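# Place the specimen cup upright in the gray tray

## Task

Get the specimen cup into the gray tray so that it stands upright (opening up) and stays there once the robot lets go.

## Robot and tools

Robot: two arms, left_arm and right_arm, in a physics simulation. Each has the same five-finger right hand, so left and right hands are not mirrored and every hand axis and number means the same on both. Bases in the scene frame: left_arm at (-0.053, +0.495, +0.243) m, right_arm at (-0.088, -0.421, +0.242) m, both nearly unrotated. A post stands on the floor behind the arms.

Frames: the scene frame has its origin at table-top height between the nominal bases, +z up, +x out over the table, left_arm on the +y side (not the image side). Fixed cameras and the table use the scene frame. Every hand pose, velocity, target and wrist-camera pose is in that arm's own base frame, and offsets run along that base's axes; turns happen about the Hand target position. The hand point sits 0.05 m in front of the palm and 0.15 m from the wrist flange; its +z runs along the straight fingers, +y out of the palm, +x across the palm away from the thumb. Straight fingers extend 0.06 to 0.07 m past it. A wrist bracket on the little-finger side can strike things, and with the fingers level the wrist may hang below the hand point and reach the table first.

The 28-number row (used by execute_actions and move): numbers 1-6 are left_arm dx, dy, dz, rx, ry, rz; 7-14 are the left hand's little, ring, middle, index, thumb_bend, thumb_turn, force_limit, speed; 15-20 are right_arm dx, dy, dz, rx, ry, rz; 21-28 are the right hand's eight numbers in that same order. All lie in [-1, 1]. Pose numbers are offsets, not poses: they count from the arm's Hand target at the start of the action or move, with 1.0 = 0.6 m or 180 degrees; rx, ry, rz form one rotation vector. Every row of one action, and every row of a move list, counts from that same start, not from the previous row. Sending 0 for all six pose numbers asks nothing new of that arm. Hand motor targets are absolute: +1 open/straight, -1 closed; for thumb_turn, +1 beside the palm and -1 opposite the fingers. force_limit maps -1..+1 to about 0..10 N at the fingertip (0..15 N for the two thumb motors); speed rises from nearly zero at -1 to full at +0.48 and stays full above. There is no 'no change' value: to keep a hand as it is, resend the eight numbers last executed for it (before any, use hand_measured plus hand_force_limit and hand_speed).

Tools. execute_actions(actions, cameras): actions is a list of actions, each a table of up to 15 rows, one row per 1/30 s step; a short table repeats its final row up to step 15. Images come only when actions is empty or cameras requests them. move(target, speed, blend, stop_force, zero, blocking, cameras): target is one row or a list of up to 15 rows, offsets from the Hand targets; paths are straight and all end together, capped at 10 s; speed is m/s, 0.002 to 3.2, default 0.25 (turns at twice that in rad/s); blend in m rounds corners of a list (0 means stop at each); stop_force in N, 4 to 120, ends an arm's path when it feels that much push against its motion; zero (only with stop_force) re-zeroes before the move; blocking=false returns after 0.5 s while the move continues (not allowed with stop_force). wait(seconds, 0 to 3600) lets time pass. stop brakes a running move. zoom_image(camera, region [x0, y0, x1, y1] pixels, at most 504 by 504) magnifies the latest image of cam_high, cam_low, cam_left_wrist or cam_right_wrist (each 672x504). show_instructions shows the reference image. zero_wrist_force(arm) re-zeroes one wrist sensor. finished_scene ends the scene for good; the cup must stay placed without the robot.

Results: end_effector_position (m), end_effector_quat_wxyz and velocities in the base frame; Hand target is the last commanded pose after clipping, and the base of the next offsets; the hand often rests a little short of it, so send the missing distance. hand_measured, hand_stopped_by (moving, target, force, stalled, fault) and hand_load_n list six values in motor order; a dropped grip shows as hand_load_n near 0. Wrist force and Wrist torque are in the end-effector axes; a further line gives the peak since last shown. A move adds a 'move:' line: done, off_target, moving, held or fault, plus limits such as paced or held.

Motion notes: commanded orientation is clipped to within 32 degrees of the measured one per step; motion lags commands by about 0.09 or 0.17 to 0.22 s and fast moves overshoot. Keeping a wrist clear of its arm's first-joint axis avoids whole-arm swings and refused moves. A clearance check holds back commands bringing the arms too close.

Gripping: with the thumb turned in front of the palm, the hand encloses objects roughly 0.035 to 0.065 m across; thumb tip against index pad can pinch a light item up to about 0.08 m. For a gentle grip close at speed -0.94 or lower. To grip harder, raise force_limit and send a more closed target; to loosen, send a target more open than hand_measured.

Avoid: letting the cup drop, tip, or leave the table; releasing it while it still moves; fast contacts and targets pressed past firm contact (arms are stiff and fault at about 150 N outside force or at joint torque limits: 303, 303, 138, 49.6, 49.6, 49.6 N m); any contact between the two arms or hands; heavy finger loads; long stretched holds that overheat motors (warning at 70 °C, stop at 85 °C).

Each tool is called after "Request:" by a JSON object that holds its "fn" and its "kwargs", one argument or row to a line.

Reference images:

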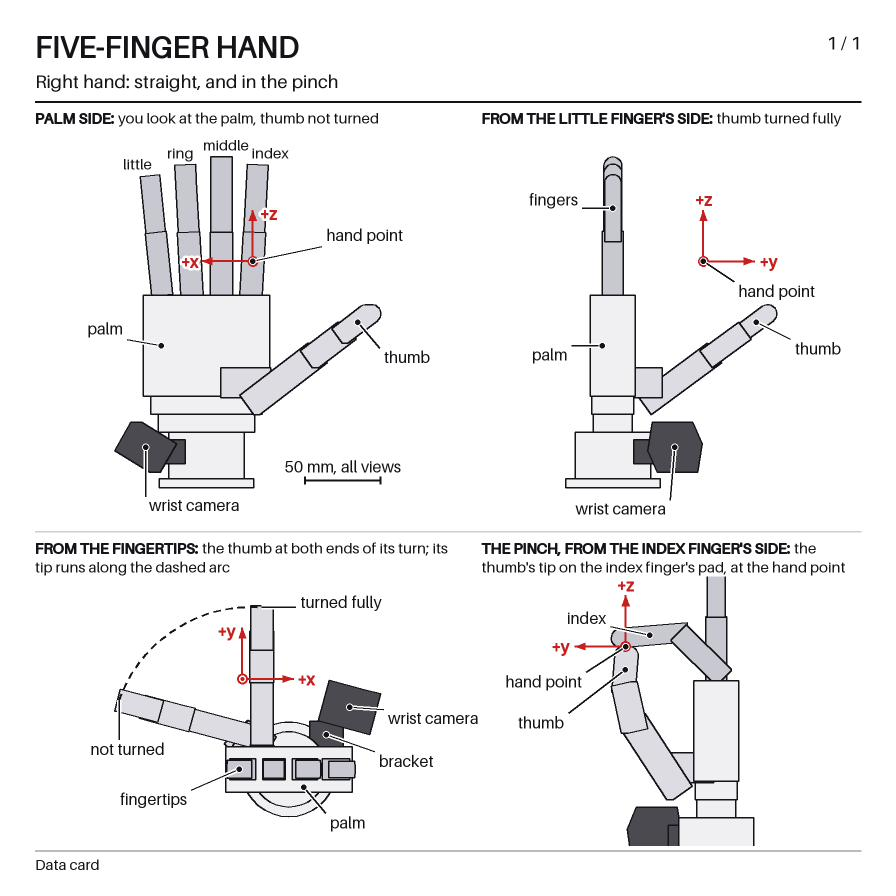

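## Session

Request:
{"fn": "execute_actions", "kwargs": {
  "actions": []
}}

Scene clock: 0.00 s.
left_arm: end_effector_position=(+0.5406, -0.1817, +0.0801) hand_measured=(+1.000, +1.000, +1.000, +1.000, +1.000, +1.000) hand_load_n=(-0.5, +0.0, +0.0, +0.0, +0.0, +0.0) hand_stopped_by=(target, target, target, target, target, target) hand_force_limit=0.00 hand_speed=-0.80 end_effector_quat_wxyz=(-0.303, +0.946, +0.076, +0.087) | right_arm: end_effector_position=(+0.7609, -0.1280, +0.1059) hand_measured=(+1.000, +1.000, +1.000, +1.000, +1.000, +1.000) hand_load_n=(+0.0, +0.0, +0.0, +0.0, +0.0, +0.0) hand_stopped_by=(target, target, target, target, target, target) hand_force_limit=0.00 hand_speed=-0.80 end_effector_quat_wxyz=(-0.066, +0.626, +0.604, +0.489)
Joint positions: left_arm=[-0.794 -1.054 1.893 1.128 1.051 0.51] | right_arm=[-0.731 -0.928 1.835 0.769 0.541 -0.756]
Joint velocities: within noise
Joint torques (N m): no reading
Wrist force (N): no reading
Wrist torque (N m): no reading
Wrist force, peak (N): no reading
Hand target: left_arm +0.5406, -0.1817, +0.0801; -0.303, +0.946, +0.076, +0.087 | right_arm +0.7609, -0.1280, +0.1059; -0.066, +0.626, +0.604, +0.489

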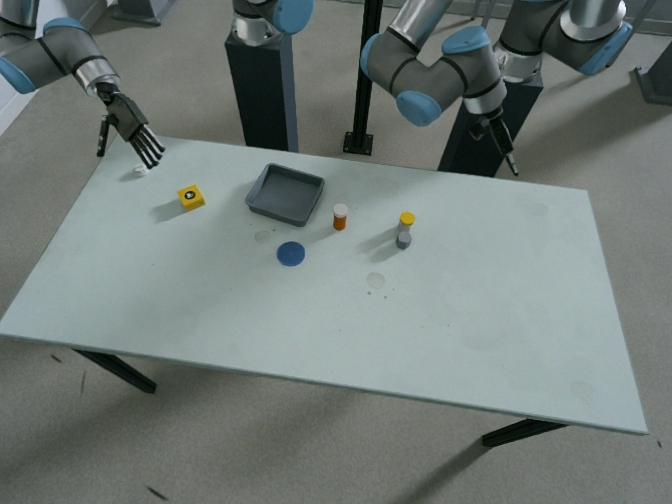

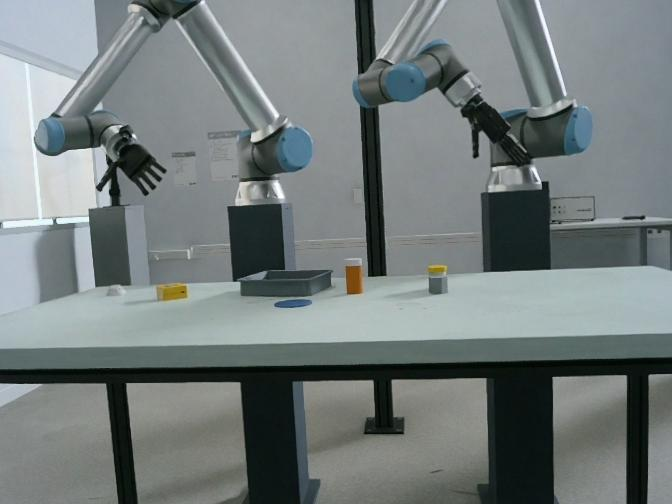

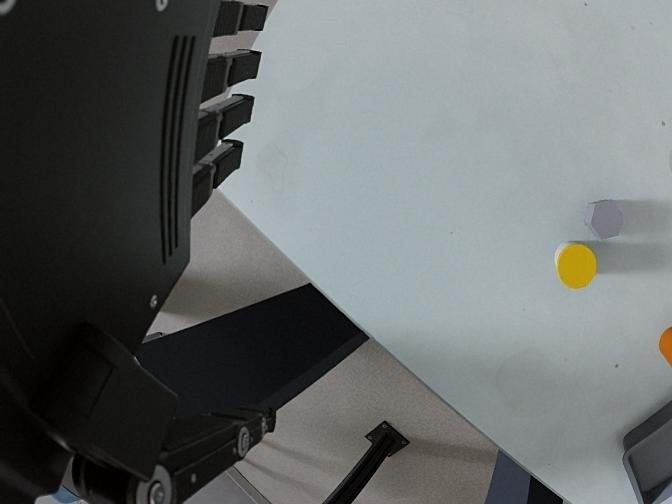

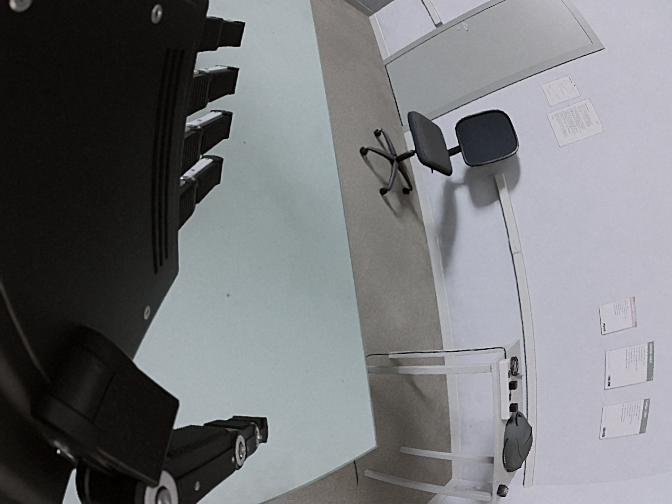

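Request:
{"fn": "zoom_image", "kwargs": {
  "camera": "cam_high",
  "region": [340, 180, 460, 270]
}}

Request:
{"fn": "zoom_image", "kwargs": {
  "camera": "cam_low",
  "region": [320, 240, 480, 320]
}}

Request:
{"fn": "zoom_image", "kwargs": {
  "camera": "cam_high",
  "region": [110, 140, 370, 290]
}}

Request:
{"fn": "zoom_image", "kwargs": {
  "camera": "cam_left_wrist",
  "region": [522, 180, 672, 300]
}}

Request:
{"fn": "zoom_image", "kwargs": {
  "camera": "cam_low",
  "region": [90, 250, 380, 330]
}}

Scaled by 4.200 from the camera's image (finer frame: 960x720).

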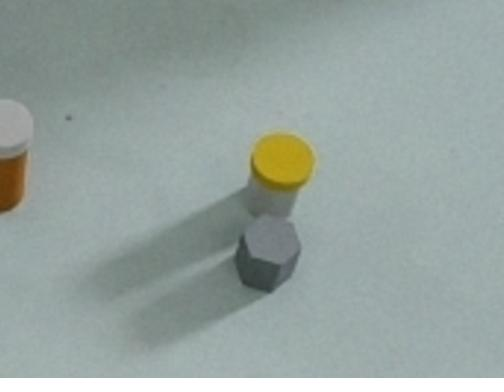

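Scaled by 3.150 from the camera's image (finer frame: 960x720).

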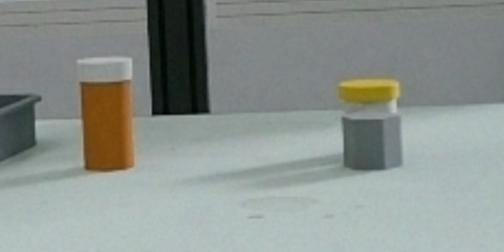

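Scaled by 1.938 from the camera's image (finer frame: 960x720).

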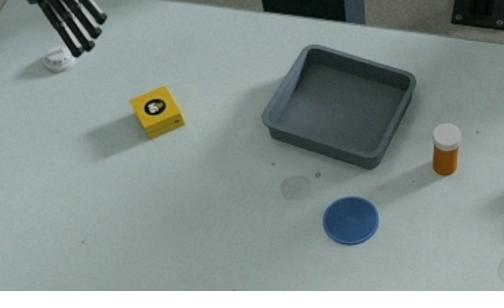

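Scaled by 3.360 from the camera's image (finer frame: 960x720).

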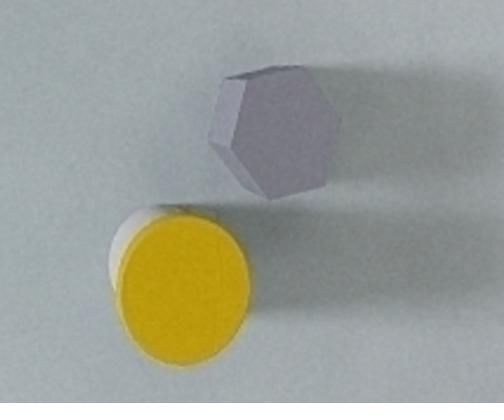

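Scaled by 1.738 from the camera's image (finer frame: 960x720).

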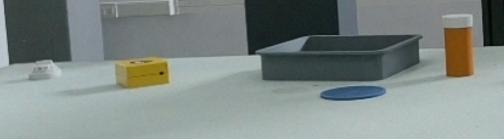

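Request:
{"fn": "move", "kwargs": {
  "target": [0,0.5,0.2,0,0,0,1,1,1,1,1,1,0,-0.8,-0.235,0.9633,0.04,0.1712,0.5291,-0.23,1,1,0.6,0.6,0.9,-1,-0.4,0.0],
  "speed": 0.35,
  "cameras": ["all"]
}}

Scene clock: 148.63 s.
left_arm: end_effector_position=(+0.5406, +0.1183, +0.2001) hand_measured=(+1.000, +1.000, +1.000, +1.000, +1.000, +1.000) hand_load_n=(+0.0, +0.0, +0.0, +0.0, +0.0, +0.0) hand_stopped_by=(target, target, target, target, target, target) hand_force_limit=0.00 hand_speed=-0.80 end_effector_quat_wxyz=(-0.303, +0.946, +0.076, +0.087) | right_arm: end_effector_position=(+0.6200, +0.4500, +0.1299) hand_measured=(+1.000, +1.000, +0.600, +0.600, +0.900, -1.000) hand_load_n=(+0.0, +0.0, +0.0, +0.0, +0.0, +0.0) hand_stopped_by=(target, target, target, target, target, target) hand_force_limit=-0.40 hand_speed=0.00 end_effector_quat_wxyz=(-0.462, +0.887, +0.000, +0.000)
Joint positions: left_arm=[-0.313 -1.323 1.939 1.038 0.934 1.07] | right_arm=[0.137 -0.989 1.62 0.745 0.624 1.808]
Joint torques (N m): left_arm=[8.35 -67.43 -38.4 1.44 -0.62 2.83] | right_arm=[8.97 -93.38 -27.13 1.01 1.72 1.88]
Wrist force (N): left_arm=[0.2 0.2 -0.1] | right_arm=[-0.9 -1.1 -0.8]
Wrist torque (N m): left_arm=[-0.09 0.01 -0.14] | right_arm=[0.11 0.06 -0.42]
Wrist force, peak (N): left_arm=[1.1 0.2 0.6] | right_arm=[-0.8 -1.5 -0.7]
Hand target: left_arm +0.5406, +0.1183, +0.2001; -0.303, +0.946, +0.076, +0.087 | right_arm +0.6199, +0.4500, +0.1299; -0.462, +0.887, +0.000, +0.000
Off the commanded pose: left_arm 0.000 m, 0 deg | right_arm 0.000 m, 0 deg.
move: done
cam_left_wrist: T_world_to_cam=[[0.45205, -0.71268, -0.53641, -0.0447], [-0.79217, -0.59719, 0.12585, 0.4685], [-0.41003, 0.36804, -0.83452, 0.45615]] pos_world=[0.57837, 0.08004, 0.29773]
cam_right_wrist: T_world_to_cam=[[0.26344, -0.59073, -0.76265, 0.19632], [-0.8389, -0.53062, 0.12122, 0.74104], [-0.47629, 0.60785, -0.63535, 0.21992]] pos_world=[0.67468, 0.3755, 0.19962]

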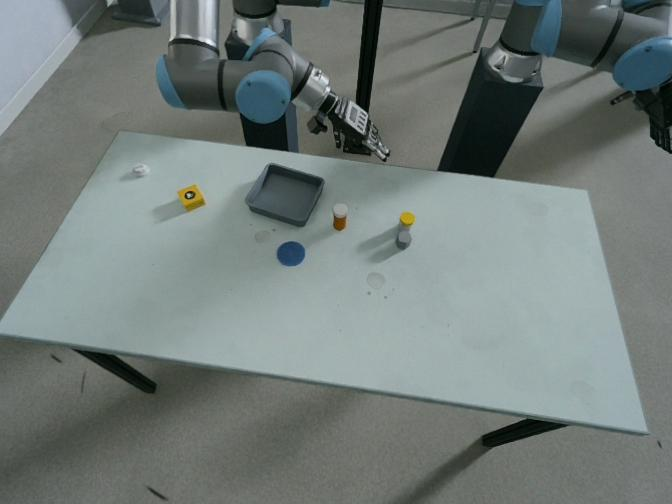

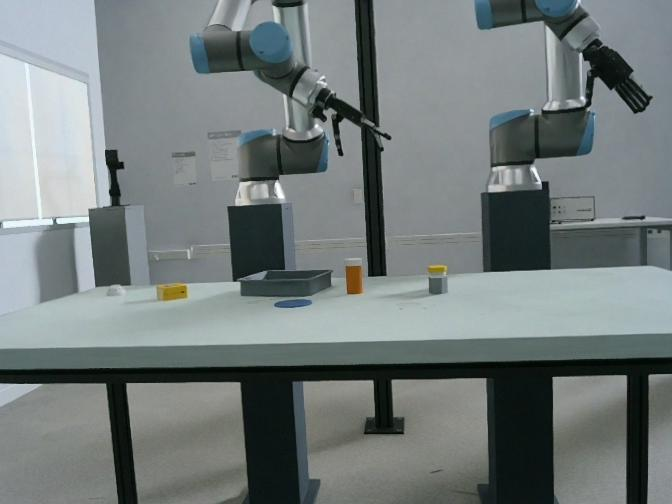

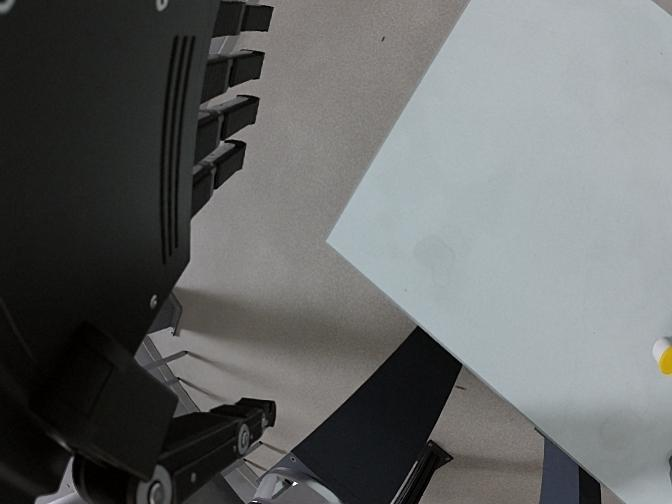

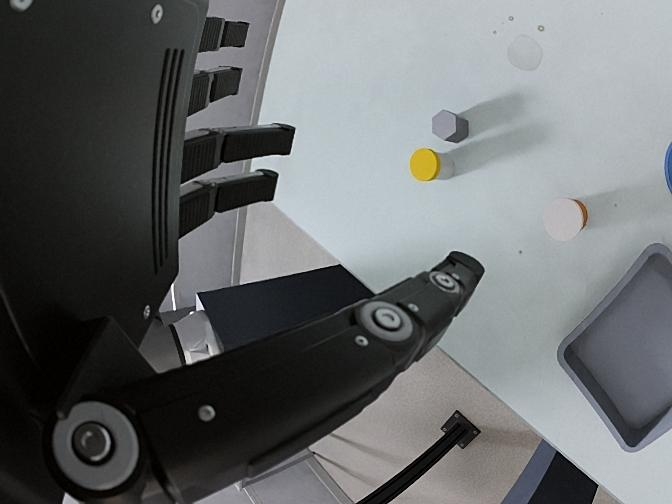

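Request:
{"fn": "move", "kwargs": {
  "target": [0,0,0,0,0,0,1,1,1,1,1,1,0,-0.8,-0.0517,0.2717,-0.4283,0,0,0,1,1,0.6,0.6,0.9,-1,-0.4,0.0],
  "speed": 0.3,
  "cameras": ["cam_high", "cam_low", "cam_right_wrist"]
}}

Scene clock: 159.77 s.
left_arm: end_effector_position=(+0.5406, +0.1183, +0.2001) hand_measured=(+1.000, +1.000, +1.000, +1.000, +1.000, +1.000) hand_load_n=(+0.0, +0.0, -0.5, +0.0, +0.0, +0.0) hand_stopped_by=(target, target, target, target, target, target) hand_force_limit=0.00 hand_speed=-0.80 end_effector_quat_wxyz=(-0.303, +0.946, +0.076, +0.087) | right_arm: end_effector_position=(+0.5889, +0.6129, -0.1269) hand_measured=(+1.000, +1.000, +0.600, +0.600, +0.900, -1.000) hand_load_n=(-0.5, +0.0, +0.0, +0.0, +0.0, +0.0) hand_stopped_by=(target, target, target, target, target, target) hand_force_limit=-0.40 hand_speed=0.00 end_effector_quat_wxyz=(-0.462, +0.887, +0.000, +0.000)
Joint positions: left_arm=[-0.313 -1.323 1.939 1.038 0.934 1.07] | right_arm=[0.372 -0.689 1.565 0.214 0.702 2.169]
Joint torques (N m): left_arm=[5.61 -68.92 -38.67 1.23 -0.45 2.8] | right_arm=[8.94 -65.16 -31.18 0.11 1.73 1.91]
Wrist force (N): left_arm=[0.9 0.1 0.3] | right_arm=[-0.5 -1.5 -0.4]
Wrist torque (N m): left_arm=[-0.14 -0.11 -0.09] | right_arm=[0.03 0.00 -0.42]
Wrist force, peak (N): left_arm=[1.3 0.2 0.2] | right_arm=[-0.3 -1.8 -1.9]
Hand target: left_arm +0.5406, +0.1183, +0.2001; -0.303, +0.946, +0.076, +0.087 | right_arm +0.5889, +0.6130, -0.1271; -0.462, +0.887, +0.000, +0.000
Off the commanded pose: left_arm 0.000 m, 0 deg | right_arm 0.000 m, 0 deg.
move: done
cam_right_wrist: T_world_to_cam=[[0.26338, -0.59077, -0.76264, 0.10496], [-0.83892, -0.53057, 0.12128, 0.83251], [-0.47629, 0.60785, -0.63535, -0.05707]] pos_world=[0.64358, 0.53841, -0.05718]

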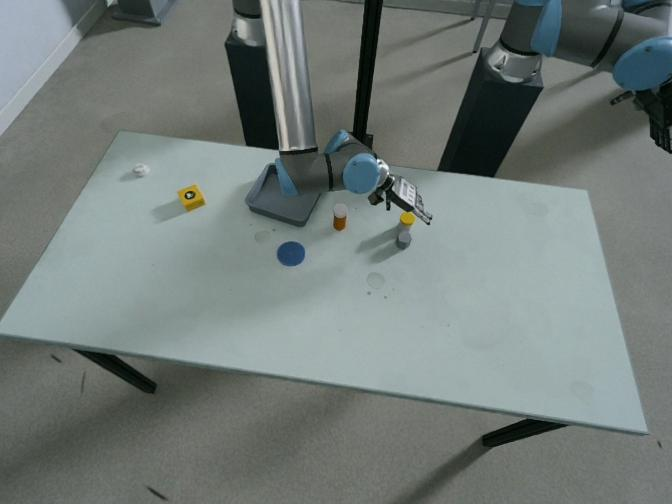

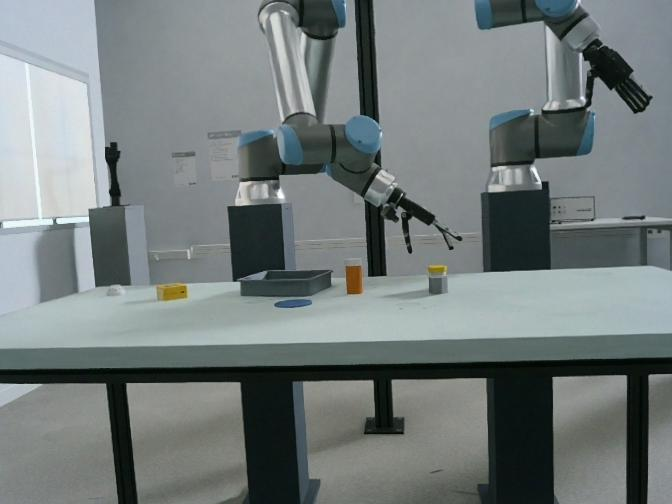

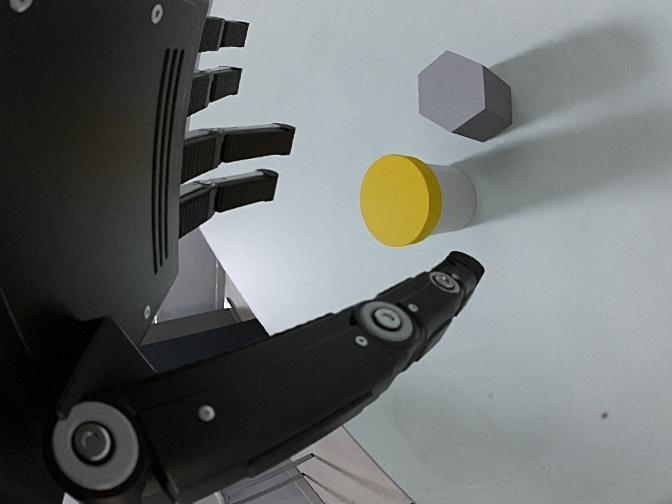

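Request:
{"fn": "zoom_image", "kwargs": {
  "camera": "cam_low",
  "region": [370, 210, 490, 300]
}}

Request:
{"fn": "zoom_image", "kwargs": {
  "camera": "cam_high",
  "region": [360, 160, 460, 260]
}}

Scaled by 4.200 from the camera's image (finer frame: 960x720).

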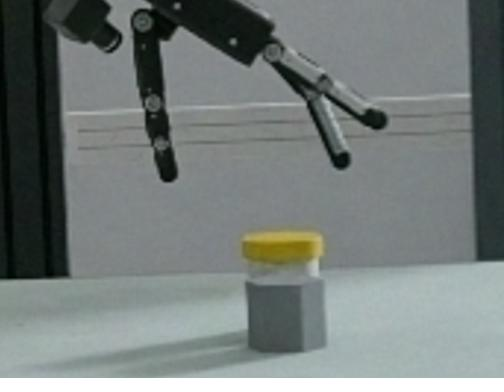

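Scaled by 5.040 from the camera's image (finer frame: 960x720).

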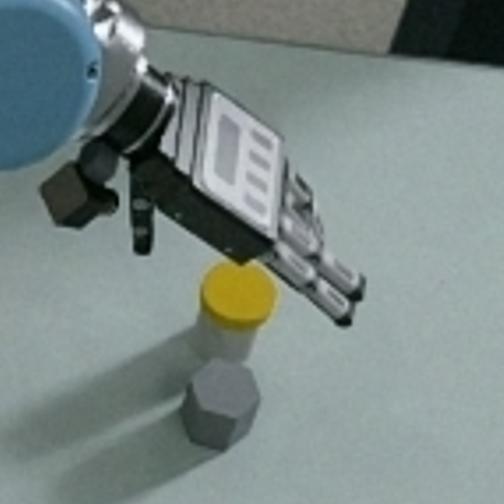

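Request:
{"fn": "move", "kwargs": {
  "target": [
    [0,0,0,0,0,0,1,1,1,1,1,1,0,-0.8,-0.0082,0.0202,-0.02,0,0,0,1,1,0.6,0.6,0.9,-1,-0.4,0.0],
    [0,0,0,0,0,0,1,1,1,1,1,1,0,-0.8,-0.0082,0.0202,-0.1132,0,0,0,1,1,0.6,0.6,0.9,-1,-0.4,0.0]
  ],
  "speed": 0.08,
  "blend": [0.008, 0],
  "stop_force": 10,
  "cameras": ["cam_high", "cam_low", "cam_right_wrist"]
}}

Request:
{"fn": "zoom_image", "kwargs": {
  "camera": "cam_low",
  "region": [370, 220, 490, 310]
}}

Request:
{"fn": "zoom_image", "kwargs": {
  "camera": "cam_high",
  "region": [360, 170, 460, 260]
}}

Scene clock: 222.23 s.
left_arm: end_effector_position=(+0.5406, +0.1183, +0.2001) hand_measured=(+1.000, +1.000, +1.000, +1.000, +1.000, +1.000) hand_load_n=(+0.0, +0.0, +0.0, +0.0, +0.0, +0.0) hand_stopped_by=(target, target, target, target, target, target) hand_force_limit=0.00 hand_speed=-0.80 end_effector_quat_wxyz=(-0.303, +0.946, +0.076, +0.087) | right_arm: end_effector_position=(+0.5840, +0.6251, -0.1950) hand_measured=(+1.000, +1.000, +0.600, +0.600, +0.900, -1.000) hand_load_n=(+0.0, +0.0, +0.0, +0.0, +0.0, +0.0) hand_stopped_by=(target, target, target, target, target, target) hand_force_limit=-0.40 hand_speed=0.00 end_effector_quat_wxyz=(-0.462, +0.887, +0.000, +0.000)
Joint positions: left_arm=[-0.313 -1.323 1.939 1.038 0.934 1.07] | right_arm=[0.39 -0.601 1.544 0.129 0.711 2.194]
Joint torques (N m): left_arm=[7.29 -68.38 -38.88 1.13 -0.43 2.8] | right_arm=[9.61 -69.08 -28.64 0.01 1.83 1.61]
Wrist force (N): left_arm=[0.9 0.2 0.0] | right_arm=[-0.3 -1.3 0.2]
Wrist torque (N m): left_arm=[-0.10 -0.11 -0.09] | right_arm=[0.02 -0.05 -0.41]
Wrist force, peak (N): left_arm=[1.0 0.5 -0.1] | right_arm=[-0.9 -1.7 -0.4]
Hand target: left_arm +0.5406, +0.1183, +0.2001; -0.303, +0.946, +0.076, +0.087 | right_arm +0.5840, +0.6251, -0.1950; -0.462, +0.887, +0.000, +0.000
Off the commanded pose: left_arm 0.000 m, 0 deg | right_arm 0.000 m, 0 deg.
move: done
cam_right_wrist: T_world_to_cam=[[0.26333, -0.5908, -0.76263, 0.06157], [-0.83893, -0.53054, 0.12133, 0.84313], [-0.47629, 0.60785, -0.63535, -0.11009]] pos_world=[0.63868, 0.55061, -0.12528]

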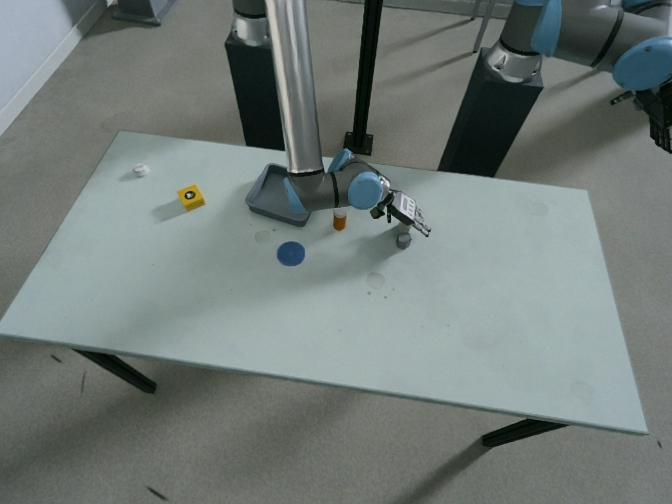

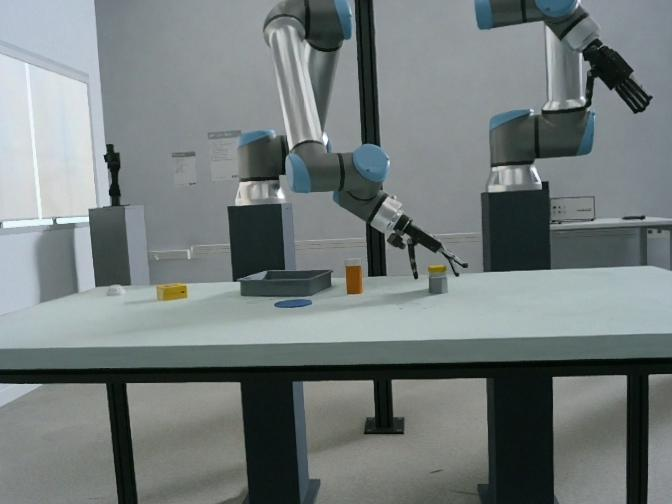

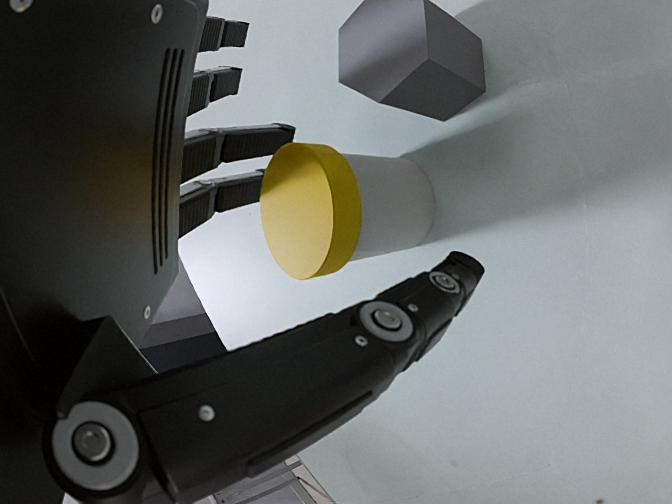

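Scaled by 4.200 from the camera's image (finer frame: 960x720).

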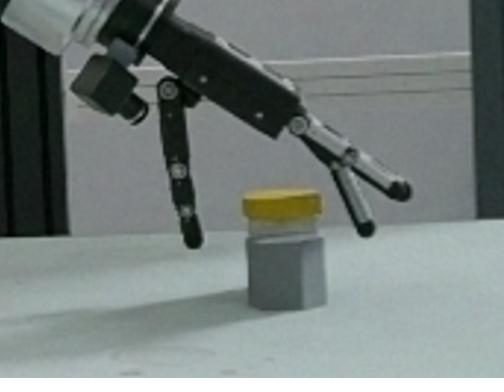

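Scaled by 5.040 from the camera's image (finer frame: 960x720).

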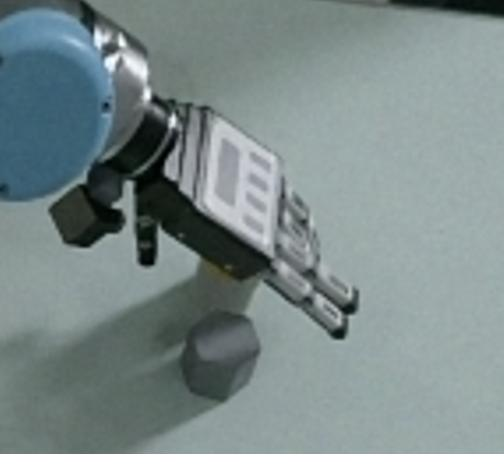

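Request:
{"fn": "move", "kwargs": {
  "target": [0,0,0,0,0,0,1,1,1,1,1,1,0,-0.8,-0.0015,0.0025,0,0,0,0,1,1,0.34,0.34,0.68,-1,-0.7,-0.6],
  "speed": 0.05,
  "cameras": ["cam_low", "cam_right_wrist"]
}}

Request:
{"fn": "zoom_image", "kwargs": {
  "camera": "cam_low",
  "region": [370, 220, 490, 310]
}}

Scene clock: 237.77 s.
left_arm: end_effector_position=(+0.5406, +0.1183, +0.2001) hand_measured=(+1.000, +1.000, +1.000, +1.000, +1.000, +1.000) hand_load_n=(+0.0, +0.0, +0.0, +0.0, +0.0, +0.0) hand_stopped_by=(target, target, target, target, target, target) hand_force_limit=0.00 hand_speed=-0.80 end_effector_quat_wxyz=(-0.303, +0.946, +0.076, +0.087) | right_arm: end_effector_position=(+0.5831, +0.6267, -0.1951) hand_measured=(+1.000, +1.000, +0.340, +0.340, +0.680, -1.000) hand_load_n=(+0.0, +0.0, +0.0, +0.0, +0.0, +0.0) hand_stopped_by=(target, target, target, target, target, target) hand_force_limit=-0.70 hand_speed=-0.60 end_effector_quat_wxyz=(-0.462, +0.887, +0.000, +0.000)
Joint positions: left_arm=[-0.313 -1.323 1.939 1.038 0.934 1.07] | right_arm=[0.392 -0.601 1.544 0.127 0.712 2.197]
Joint torques (N m): left_arm=[8.12 -69.39 -38.51 1.39 -0.22 2.67] | right_arm=[9.85 -108.28 -19.67 0.09 1.85 1.83]
Wrist force (N): left_arm=[0.5 0.6 -0.1] | right_arm=[-0.4 -1.3 -0.4]
Wrist torque (N m): left_arm=[-0.03 -0.03 -0.11] | right_arm=[0.05 -0.02 -0.41]
Wrist force, peak (N): left_arm=[1.1 0.2 -0.1] | right_arm=[-0.7 -1.6 -0.2]
Hand target: left_arm +0.5406, +0.1183, +0.2001; -0.303, +0.946, +0.076, +0.087 | right_arm +0.5831, +0.6266, -0.1950; -0.462, +0.887, +0.000, +0.000
Off the commanded pose: left_arm 0.000 m, 0 deg | right_arm 0.000 m, 0 deg.
move: done
cam_right_wrist: T_world_to_cam=[[0.26333, -0.5908, -0.76263, 0.06269], [-0.83893, -0.53054, 0.12133, 0.84317], [-0.47629, 0.60785, -0.63535, -0.11142]] pos_world=[0.63778, 0.5521, -0.12528]

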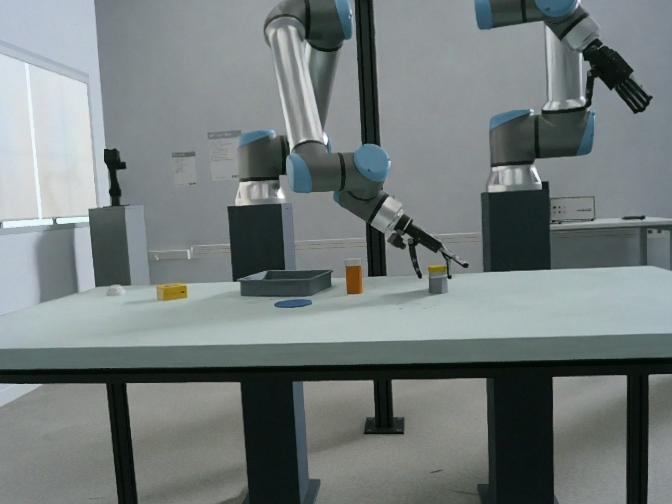

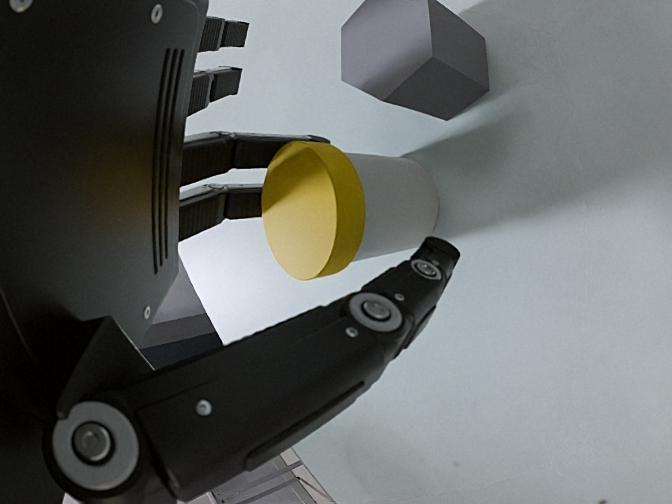

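Scaled by 4.200 from the camera's image (finer frame: 960x720).

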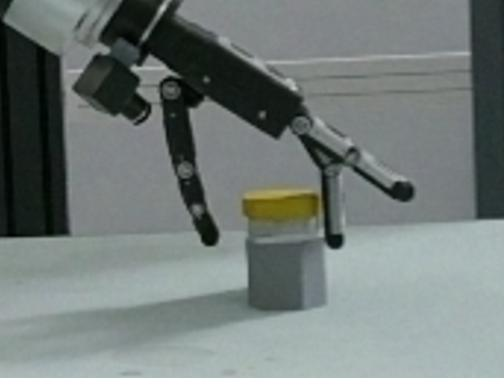

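Request:
{"fn": "move", "kwargs": {
  "target": [0,0,0,0,0,0,1,1,1,1,1,1,0,-0.8,0,0.01,0,0,0,0,1,1,0.34,0.34,0.68,-1,-0.7,-0.6],
  "speed": 0.03
}}

Request:
{"fn": "move", "kwargs": {
  "target": [0,0,0,0,0,0,1,1,1,1,1,1,0,-0.8,0,0,0,0,0,0,1,1,0.0,0.0,0.3,-1,-0.7,-0.94],
  "speed": 0.03,
  "cameras": ["cam_low", "cam_high", "cam_right_wrist"]
}}

Request:
{"fn": "zoom_image", "kwargs": {
  "camera": "cam_low",
  "region": [370, 220, 490, 310]
}}

Scene clock: 243.67 s.
left_arm: end_effector_position=(+0.5406, +0.1183, +0.2001) hand_measured=(+1.000, +1.000, +1.000, +1.000, +1.000, +1.000) hand_load_n=(+0.0, +0.0, +0.0, +0.0, +0.0, +0.0) hand_stopped_by=(target, target, target, target, target, target) hand_force_limit=0.00 hand_speed=-0.80 end_effector_quat_wxyz=(-0.303, +0.946, +0.076, +0.087) | right_arm: end_effector_position=(+0.5831, +0.6325, -0.1950) hand_measured=(+1.000, +1.000, +0.340, +0.340, +0.680, -1.000) hand_load_n=(+0.0, +0.0, +0.0, +0.0, +0.0, +0.0) hand_stopped_by=(target, target, target, target, target, target) hand_force_limit=-0.70 hand_speed=-0.60 end_effector_quat_wxyz=(-0.462, +0.887, +0.000, +0.000)
Joint positions: left_arm=[-0.313 -1.323 1.939 1.038 0.934 1.07] | right_arm=[0.399 -0.6 1.537 0.125 0.716 2.207]
Joint torques (N m): left_arm=[7.67 -68.86 -39.77 1.67 -0.52 2.61] | right_arm=[10.51 -67.04 -30.12 -0.11 1.75 1.63]
Wrist force (N): left_arm=[0.4 0.6 0.2] | right_arm=[-0.5 -1.2 0.0]
Wrist torque (N m): left_arm=[-0.04 -0.05 -0.10] | right_arm=[0.05 -0.02 -0.42]
Wrist force, peak (N): left_arm=[0.9 0.3 -0.4] | right_arm=[-0.3 -1.6 0.1]
Hand target: left_arm +0.5406, +0.1183, +0.2001; -0.303, +0.946, +0.076, +0.087 | right_arm +0.5831, +0.6326, -0.1950; -0.462, +0.887, +0.000, +0.000
Off the commanded pose: left_arm 0.000 m, 0 deg | right_arm 0.000 m, 0 deg.
move: done

Scene clock: 245.47 s.
left_arm: end_effector_position=(+0.5406, +0.1183, +0.2001) hand_measured=(+1.000, +1.000, +1.000, +1.000, +1.000, +1.000) hand_load_n=(+0.0, -0.5, +0.0, +0.0, +0.0, +0.0) hand_stopped_by=(target, target, target, target, target, target) hand_force_limit=0.00 hand_speed=-0.80 end_effector_quat_wxyz=(-0.303, +0.946, +0.076, +0.087) | right_arm: end_effector_position=(+0.5831, +0.6327, -0.1950) hand_measured=(+1.000, +1.000, +0.098, +0.082, +0.550, -1.000) hand_load_n=(+0.0, +0.0, +1.0, +1.5, +3.0, +0.0) hand_stopped_by=(target, target, force, force, force, target) hand_force_limit=-0.70 hand_speed=-0.94 end_effector_quat_wxyz=(-0.462, +0.887, +0.000, +0.000)
Joint positions: left_arm=[-0.313 -1.323 1.939 1.038 0.934 1.07] | right_arm=[0.4 -0.599 1.537 0.125 0.716 2.207]
Joint torques (N m): left_arm=[7.44 -69.17 -38.87 1.13 -0.82 2.68] | right_arm=[8.78 -67.7 -29.22 -0.1 1.66 1.57]
Wrist force (N): left_arm=[0.9 0.2 -0.1] | right_arm=[-0.6 -1.8 -0.4]
Wrist torque (N m): left_arm=[-0.09 -0.10 -0.09] | right_arm=[0.03 0.00 -0.42]
Wrist force, peak (N): left_arm=[1.1 0.5 -0.4] | right_arm=[-0.5 -2.1 -0.4]
Hand target: left_arm +0.5406, +0.1183, +0.2001; -0.303, +0.946, +0.076, +0.087 | right_arm +0.5831, +0.6326, -0.1950; -0.462, +0.887, +0.000, +0.000
Off the commanded pose: left_arm 0.000 m, 0 deg | right_arm 0.000 m, 0 deg.
move: done
cam_right_wrist: T_world_to_cam=[[0.26333, -0.5908, -0.76263, 0.06624], [-0.83893, -0.53054, 0.12133, 0.84635], [-0.47629, 0.60785, -0.63535, -0.11507]] pos_world=[0.63778, 0.5581, -0.12528]
Images, in order (width x height): cam_high 672x504, cam_low 672x504, cam_right_wrist 672x504.

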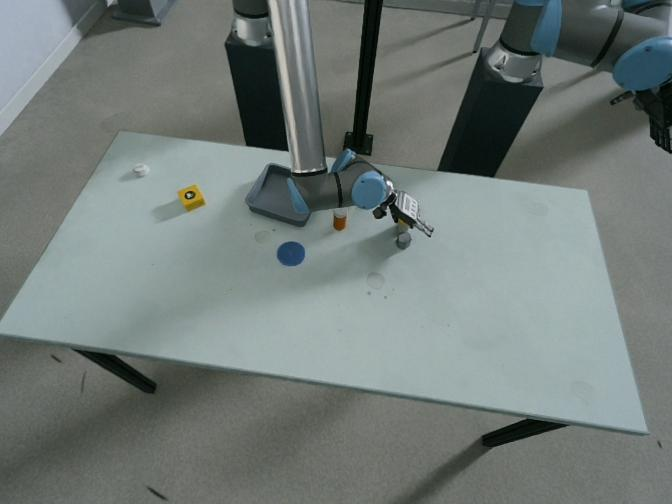

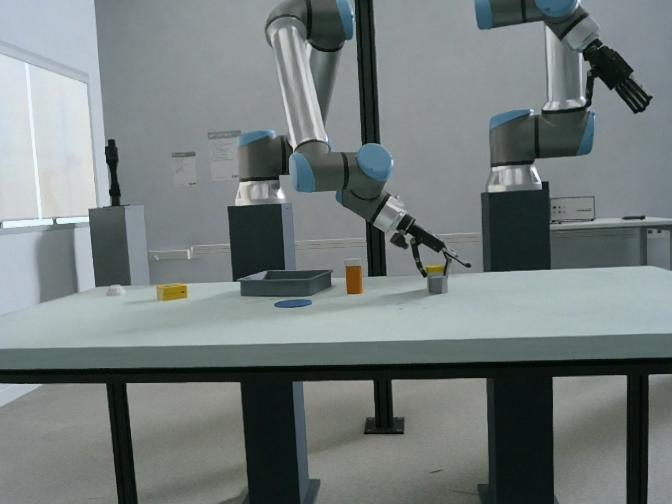

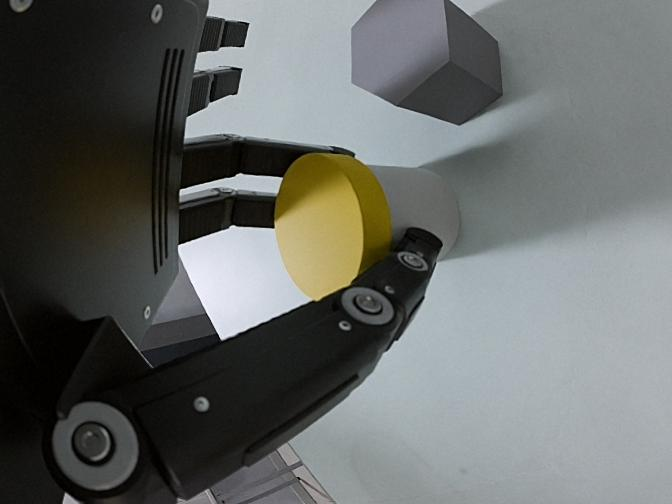

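Scaled by 4.200 from the camera's image (finer frame: 960x720).

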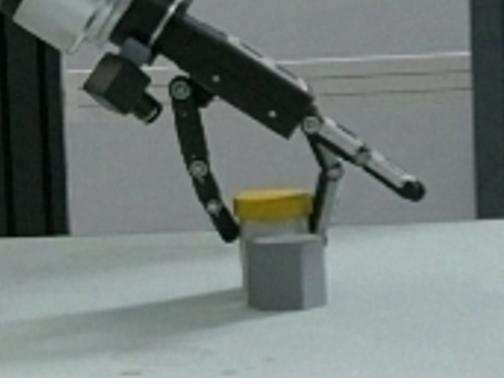

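Request:
{"fn": "move", "kwargs": {
  "target": [0,0,0,0,0,0,1,1,1,1,1,1,0,-0.8,0,0,0,0,0,0,1,1,-0.05,-0.05,0.3,-1,-0.35,-0.95],
  "speed": 0.03
}}

Request:
{"fn": "move", "kwargs": {
  "target": [0,0,0,0,0,0,1,1,1,1,1,1,0,-0.8,0,0,0.05,0,0,0,1,1,-0.05,-0.05,0.3,-1,-0.35,-0.95],
  "speed": 0.05,
  "cameras": ["cam_low", "cam_right_wrist"]
}}

Request:
{"fn": "zoom_image", "kwargs": {
  "camera": "cam_low",
  "region": [370, 200, 490, 300]
}}

Scene clock: 257.50 s.
left_arm: end_effector_position=(+0.5406, +0.1183, +0.2001) hand_measured=(+1.000, +1.000, +1.000, +1.000, +1.000, +1.000) hand_load_n=(+0.0, +0.0, +0.0, +0.0, +0.0, +0.0) hand_stopped_by=(target, target, target, target, target, target) hand_force_limit=0.00 hand_speed=-0.80 end_effector_quat_wxyz=(-0.303, +0.946, +0.076, +0.087) | right_arm: end_effector_position=(+0.5831, +0.6327, -0.1950) hand_measured=(+1.000, +1.000, +0.076, +0.058, +0.552, -1.000) hand_load_n=(+0.0, +0.0, +3.5, +3.5, +5.0, +0.0) hand_stopped_by=(target, target, force, force, force, target) hand_force_limit=-0.35 hand_speed=-0.95 end_effector_quat_wxyz=(-0.462, +0.887, +0.000, +0.000)
Joint positions: left_arm=[-0.313 -1.323 1.939 1.038 0.934 1.07] | right_arm=[0.4 -0.599 1.537 0.125 0.716 2.207]
Joint torques (N m): left_arm=[8.36 -68.33 -38.98 1.63 -0.26 3.25] | right_arm=[9.79 -70.07 -28.11 0.3 1.27 1.44]
Wrist force (N): left_arm=[0.7 0.3 0.1] | right_arm=[-0.4 -2.9 -0.7]
Wrist torque (N m): left_arm=[-0.09 -0.07 -0.10] | right_arm=[0.01 -0.02 -0.43]
Wrist force, peak (N): left_arm=[1.1 0.1 0.3] | right_arm=[-0.7 -3.4 -0.5]
Hand target: left_arm +0.5406, +0.1183, +0.2001; -0.303, +0.946, +0.076, +0.087 | right_arm +0.5831, +0.6326, -0.1950; -0.462, +0.887, +0.000, +0.000
Off the commanded pose: left_arm 0.000 m, 0 deg | right_arm 0.000 m, 0 deg.
move: done

Scene clock: 258.53 s.
left_arm: end_effector_position=(+0.5406, +0.1183, +0.2001) hand_measured=(+1.000, +1.000, +1.000, +1.000, +1.000, +1.000) hand_load_n=(+0.0, +0.0, +0.0, +0.0, +0.0, +0.0) hand_stopped_by=(target, target, target, target, target, target) hand_force_limit=0.00 hand_speed=-0.80 end_effector_quat_wxyz=(-0.303, +0.946, +0.076, +0.087) | right_arm: end_effector_position=(+0.5830, +0.6327, -0.1653) hand_measured=(+1.000, +1.000, +0.076, +0.058, +0.552, -1.000) hand_load_n=(+0.0, +0.0, +3.0, +3.0, +5.5, +0.0) hand_stopped_by=(target, target, force, force, force, target) hand_force_limit=-0.35 hand_speed=-0.95 end_effector_quat_wxyz=(-0.462, +0.887, +0.000, +0.000)
Joint positions: left_arm=[-0.313 -1.323 1.939 1.038 0.934 1.07] | right_arm=[0.4 -0.638 1.545 0.155 0.716 2.207]
Joint torques (N m): left_arm=[7.21 -70.27 -38.24 1.53 -0.73 2.95] | right_arm=[4.33 -106.5 -16.77 6.56 1.68 -0.63]
Wrist force (N): left_arm=[0.7 0.3 0.1] | right_arm=[-0.6 -1.0 0.0]
Wrist torque (N m): left_arm=[-0.08 -0.08 -0.10] | right_arm=[0.05 0.01 -0.42]
Wrist force, peak (N): left_arm=[1.0 0.3 0.2] | right_arm=[-0.3 -3.0 -0.5]
Hand target: left_arm +0.5406, +0.1183, +0.2001; -0.303, +0.946, +0.076, +0.087 | right_arm +0.5831, +0.6326, -0.1650; -0.462, +0.887, +0.000, +0.000
Off the commanded pose: left_arm 0.000 m, 0 deg | right_arm 0.000 m, 0 deg.
move: done
cam_right_wrist: T_world_to_cam=[[0.26333, -0.5908, -0.76263, 0.08902], [-0.83893, -0.53054, 0.12133, 0.84279], [-0.47629, 0.60785, -0.63535, -0.0962]] pos_world=[0.63778, 0.5582, -0.09548]

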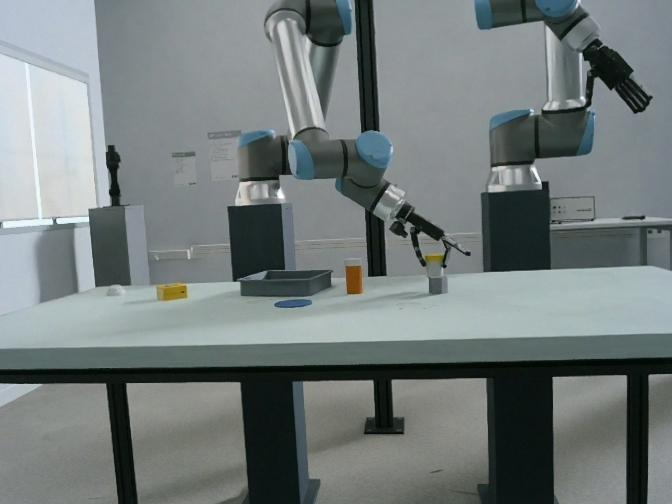

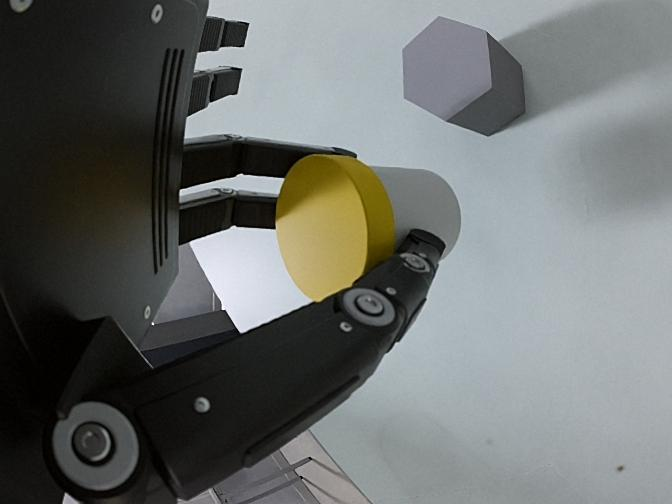

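Scaled by 4.200 from the camera's image (finer frame: 960x720).

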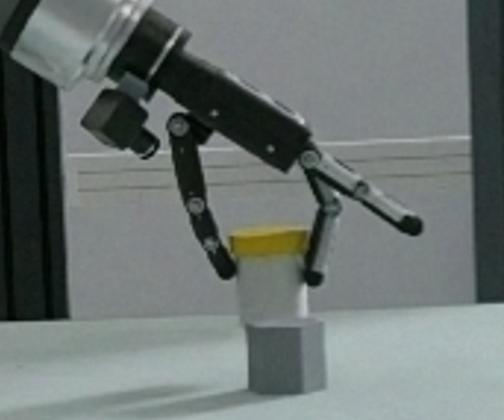

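Request:
{"fn": "move", "kwargs": {
  "target": [
    [0,0,0,0,0,0,1,1,1,1,1,1,0,-0.8,-0.008,-0.033,0.175,0,0,0,1,1,-0.05,-0.05,0.3,-1,-0.35,-0.95],
    [0,0,0,0,0,0,1,1,1,1,1,1,0,-0.8,-0.0868,-0.6843,0.175,0,0,0,1,1,-0.05,-0.05,0.3,-1,-0.35,-0.95],
    [0,0,0,0,0,0,1,1,1,1,1,1,0,-0.8,-0.0868,-0.6843,0.05,0,0,0,1,1,-0.05,-0.05,0.3,-1,-0.35,-0.95]
  ],
  "speed": 0.22,
  "blend": [0.03, 0.03, 0],
  "cameras": ["cam_high", "cam_low", "cam_right_wrist"]
}}

Request:
{"fn": "zoom_image", "kwargs": {
  "camera": "cam_low",
  "region": [230, 200, 350, 300]
}}

Request:
{"fn": "zoom_image", "kwargs": {
  "camera": "cam_high",
  "region": [230, 140, 350, 240]
}}

Scene clock: 292.53 s.
left_arm: end_effector_position=(+0.5406, +0.1183, +0.2001) hand_measured=(+1.000, +1.000, +1.000, +1.000, +1.000, +1.000) hand_load_n=(+0.0, -0.5, +0.0, +0.0, -0.5, -0.5) hand_stopped_by=(target, target, target, target, target, target) hand_force_limit=0.00 hand_speed=-0.80 end_effector_quat_wxyz=(-0.303, +0.946, +0.076, +0.087) | right_arm: end_effector_position=(+0.5310, +0.2221, -0.1349) hand_measured=(+1.000, +1.000, +0.076, +0.058, +0.552, -1.000) hand_load_n=(+0.0, +0.0, +3.0, +3.0, +5.5, +0.0) hand_stopped_by=(target, target, force, force, force, target) hand_force_limit=-0.35 hand_speed=-0.95 end_effector_quat_wxyz=(-0.462, +0.887, +0.000, +0.000)
Joint positions: left_arm=[-0.313 -1.323 1.939 1.038 0.934 1.07] | right_arm=[-0.248 -0.692 1.949 0.65 0.652 1.156]
Joint torques (N m): left_arm=[6.43 -64.51 -39.01 1.58 -0.81 2.54] | right_arm=[-8.93 -52.2 -16.69 1.28 1.81 -2.02]
Wrist force (N): left_arm=[0.8 0.4 0.0] | right_arm=[-0.6 -1.1 -0.3]
Wrist torque (N m): left_arm=[-0.05 -0.10 -0.09] | right_arm=[0.06 0.00 -0.07]
Wrist force, peak (N): left_arm=[1.1 0.4 0.1] | right_arm=[-0.6 -2.3 0.1]
Hand target: left_arm +0.5406, +0.1183, +0.2001; -0.303, +0.946, +0.076, +0.087 | right_arm +0.5310, +0.2221, -0.1350; -0.462, +0.887, +0.000, +0.000
Off the commanded pose: left_arm 0.000 m, 0 deg | right_arm 0.000 m, 0 deg.
move: done
cam_right_wrist: T_world_to_cam=[[0.26334, -0.59082, -0.76262, -0.11666], [-0.83897, -0.53049, 0.12127, 0.57757], [-0.47621, 0.60788, -0.63538, 0.14783]] pos_world=[0.58568, 0.1476, -0.06508]

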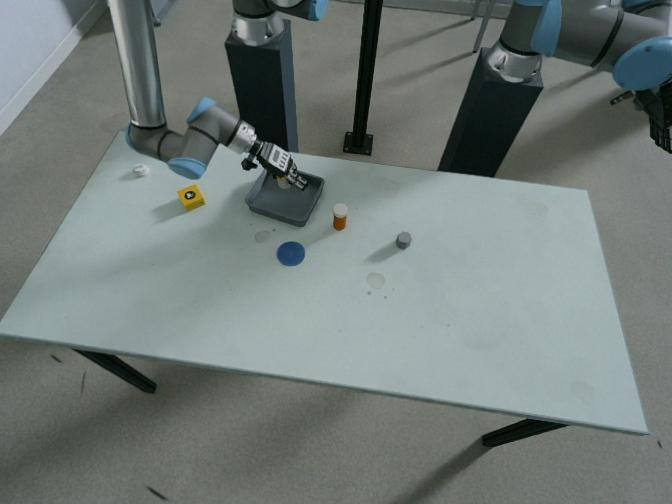

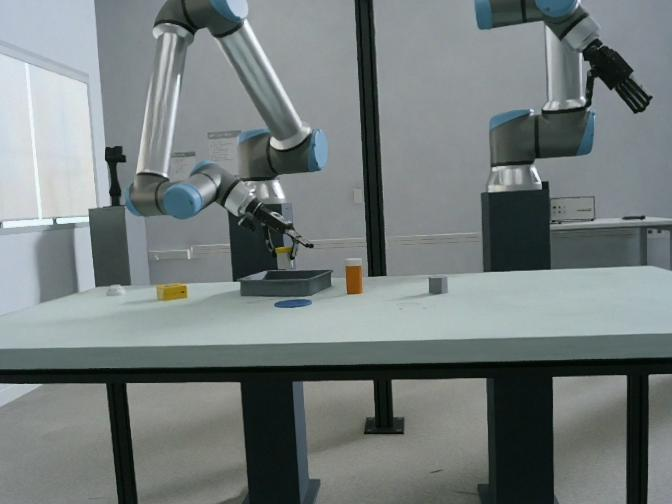

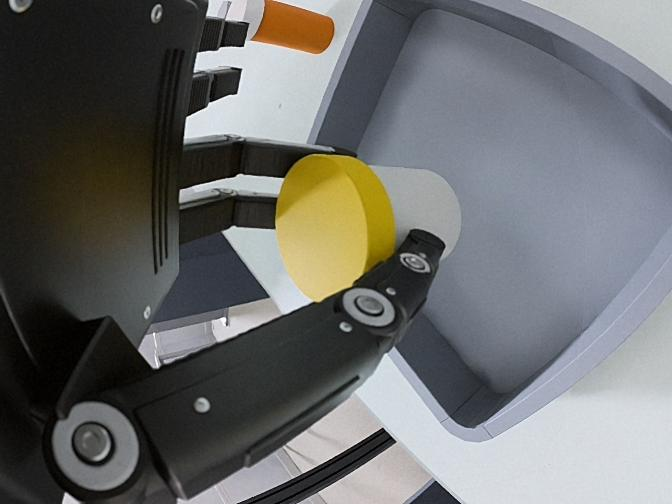

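Scaled by 4.200 from the camera's image (finer frame: 960x720).

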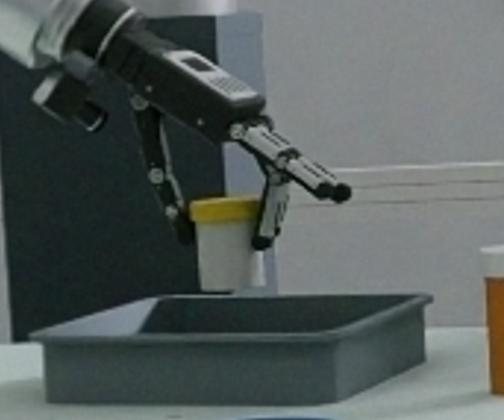

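Scaled by 4.200 from the camera's image (finer frame: 960x720).

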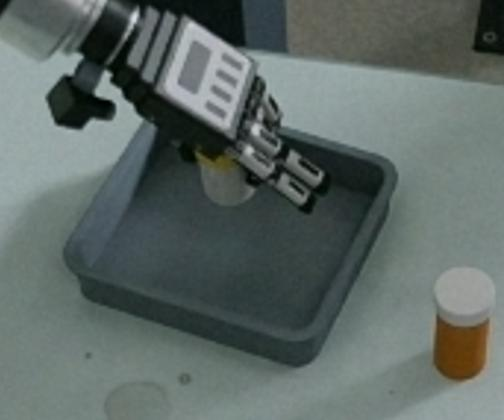

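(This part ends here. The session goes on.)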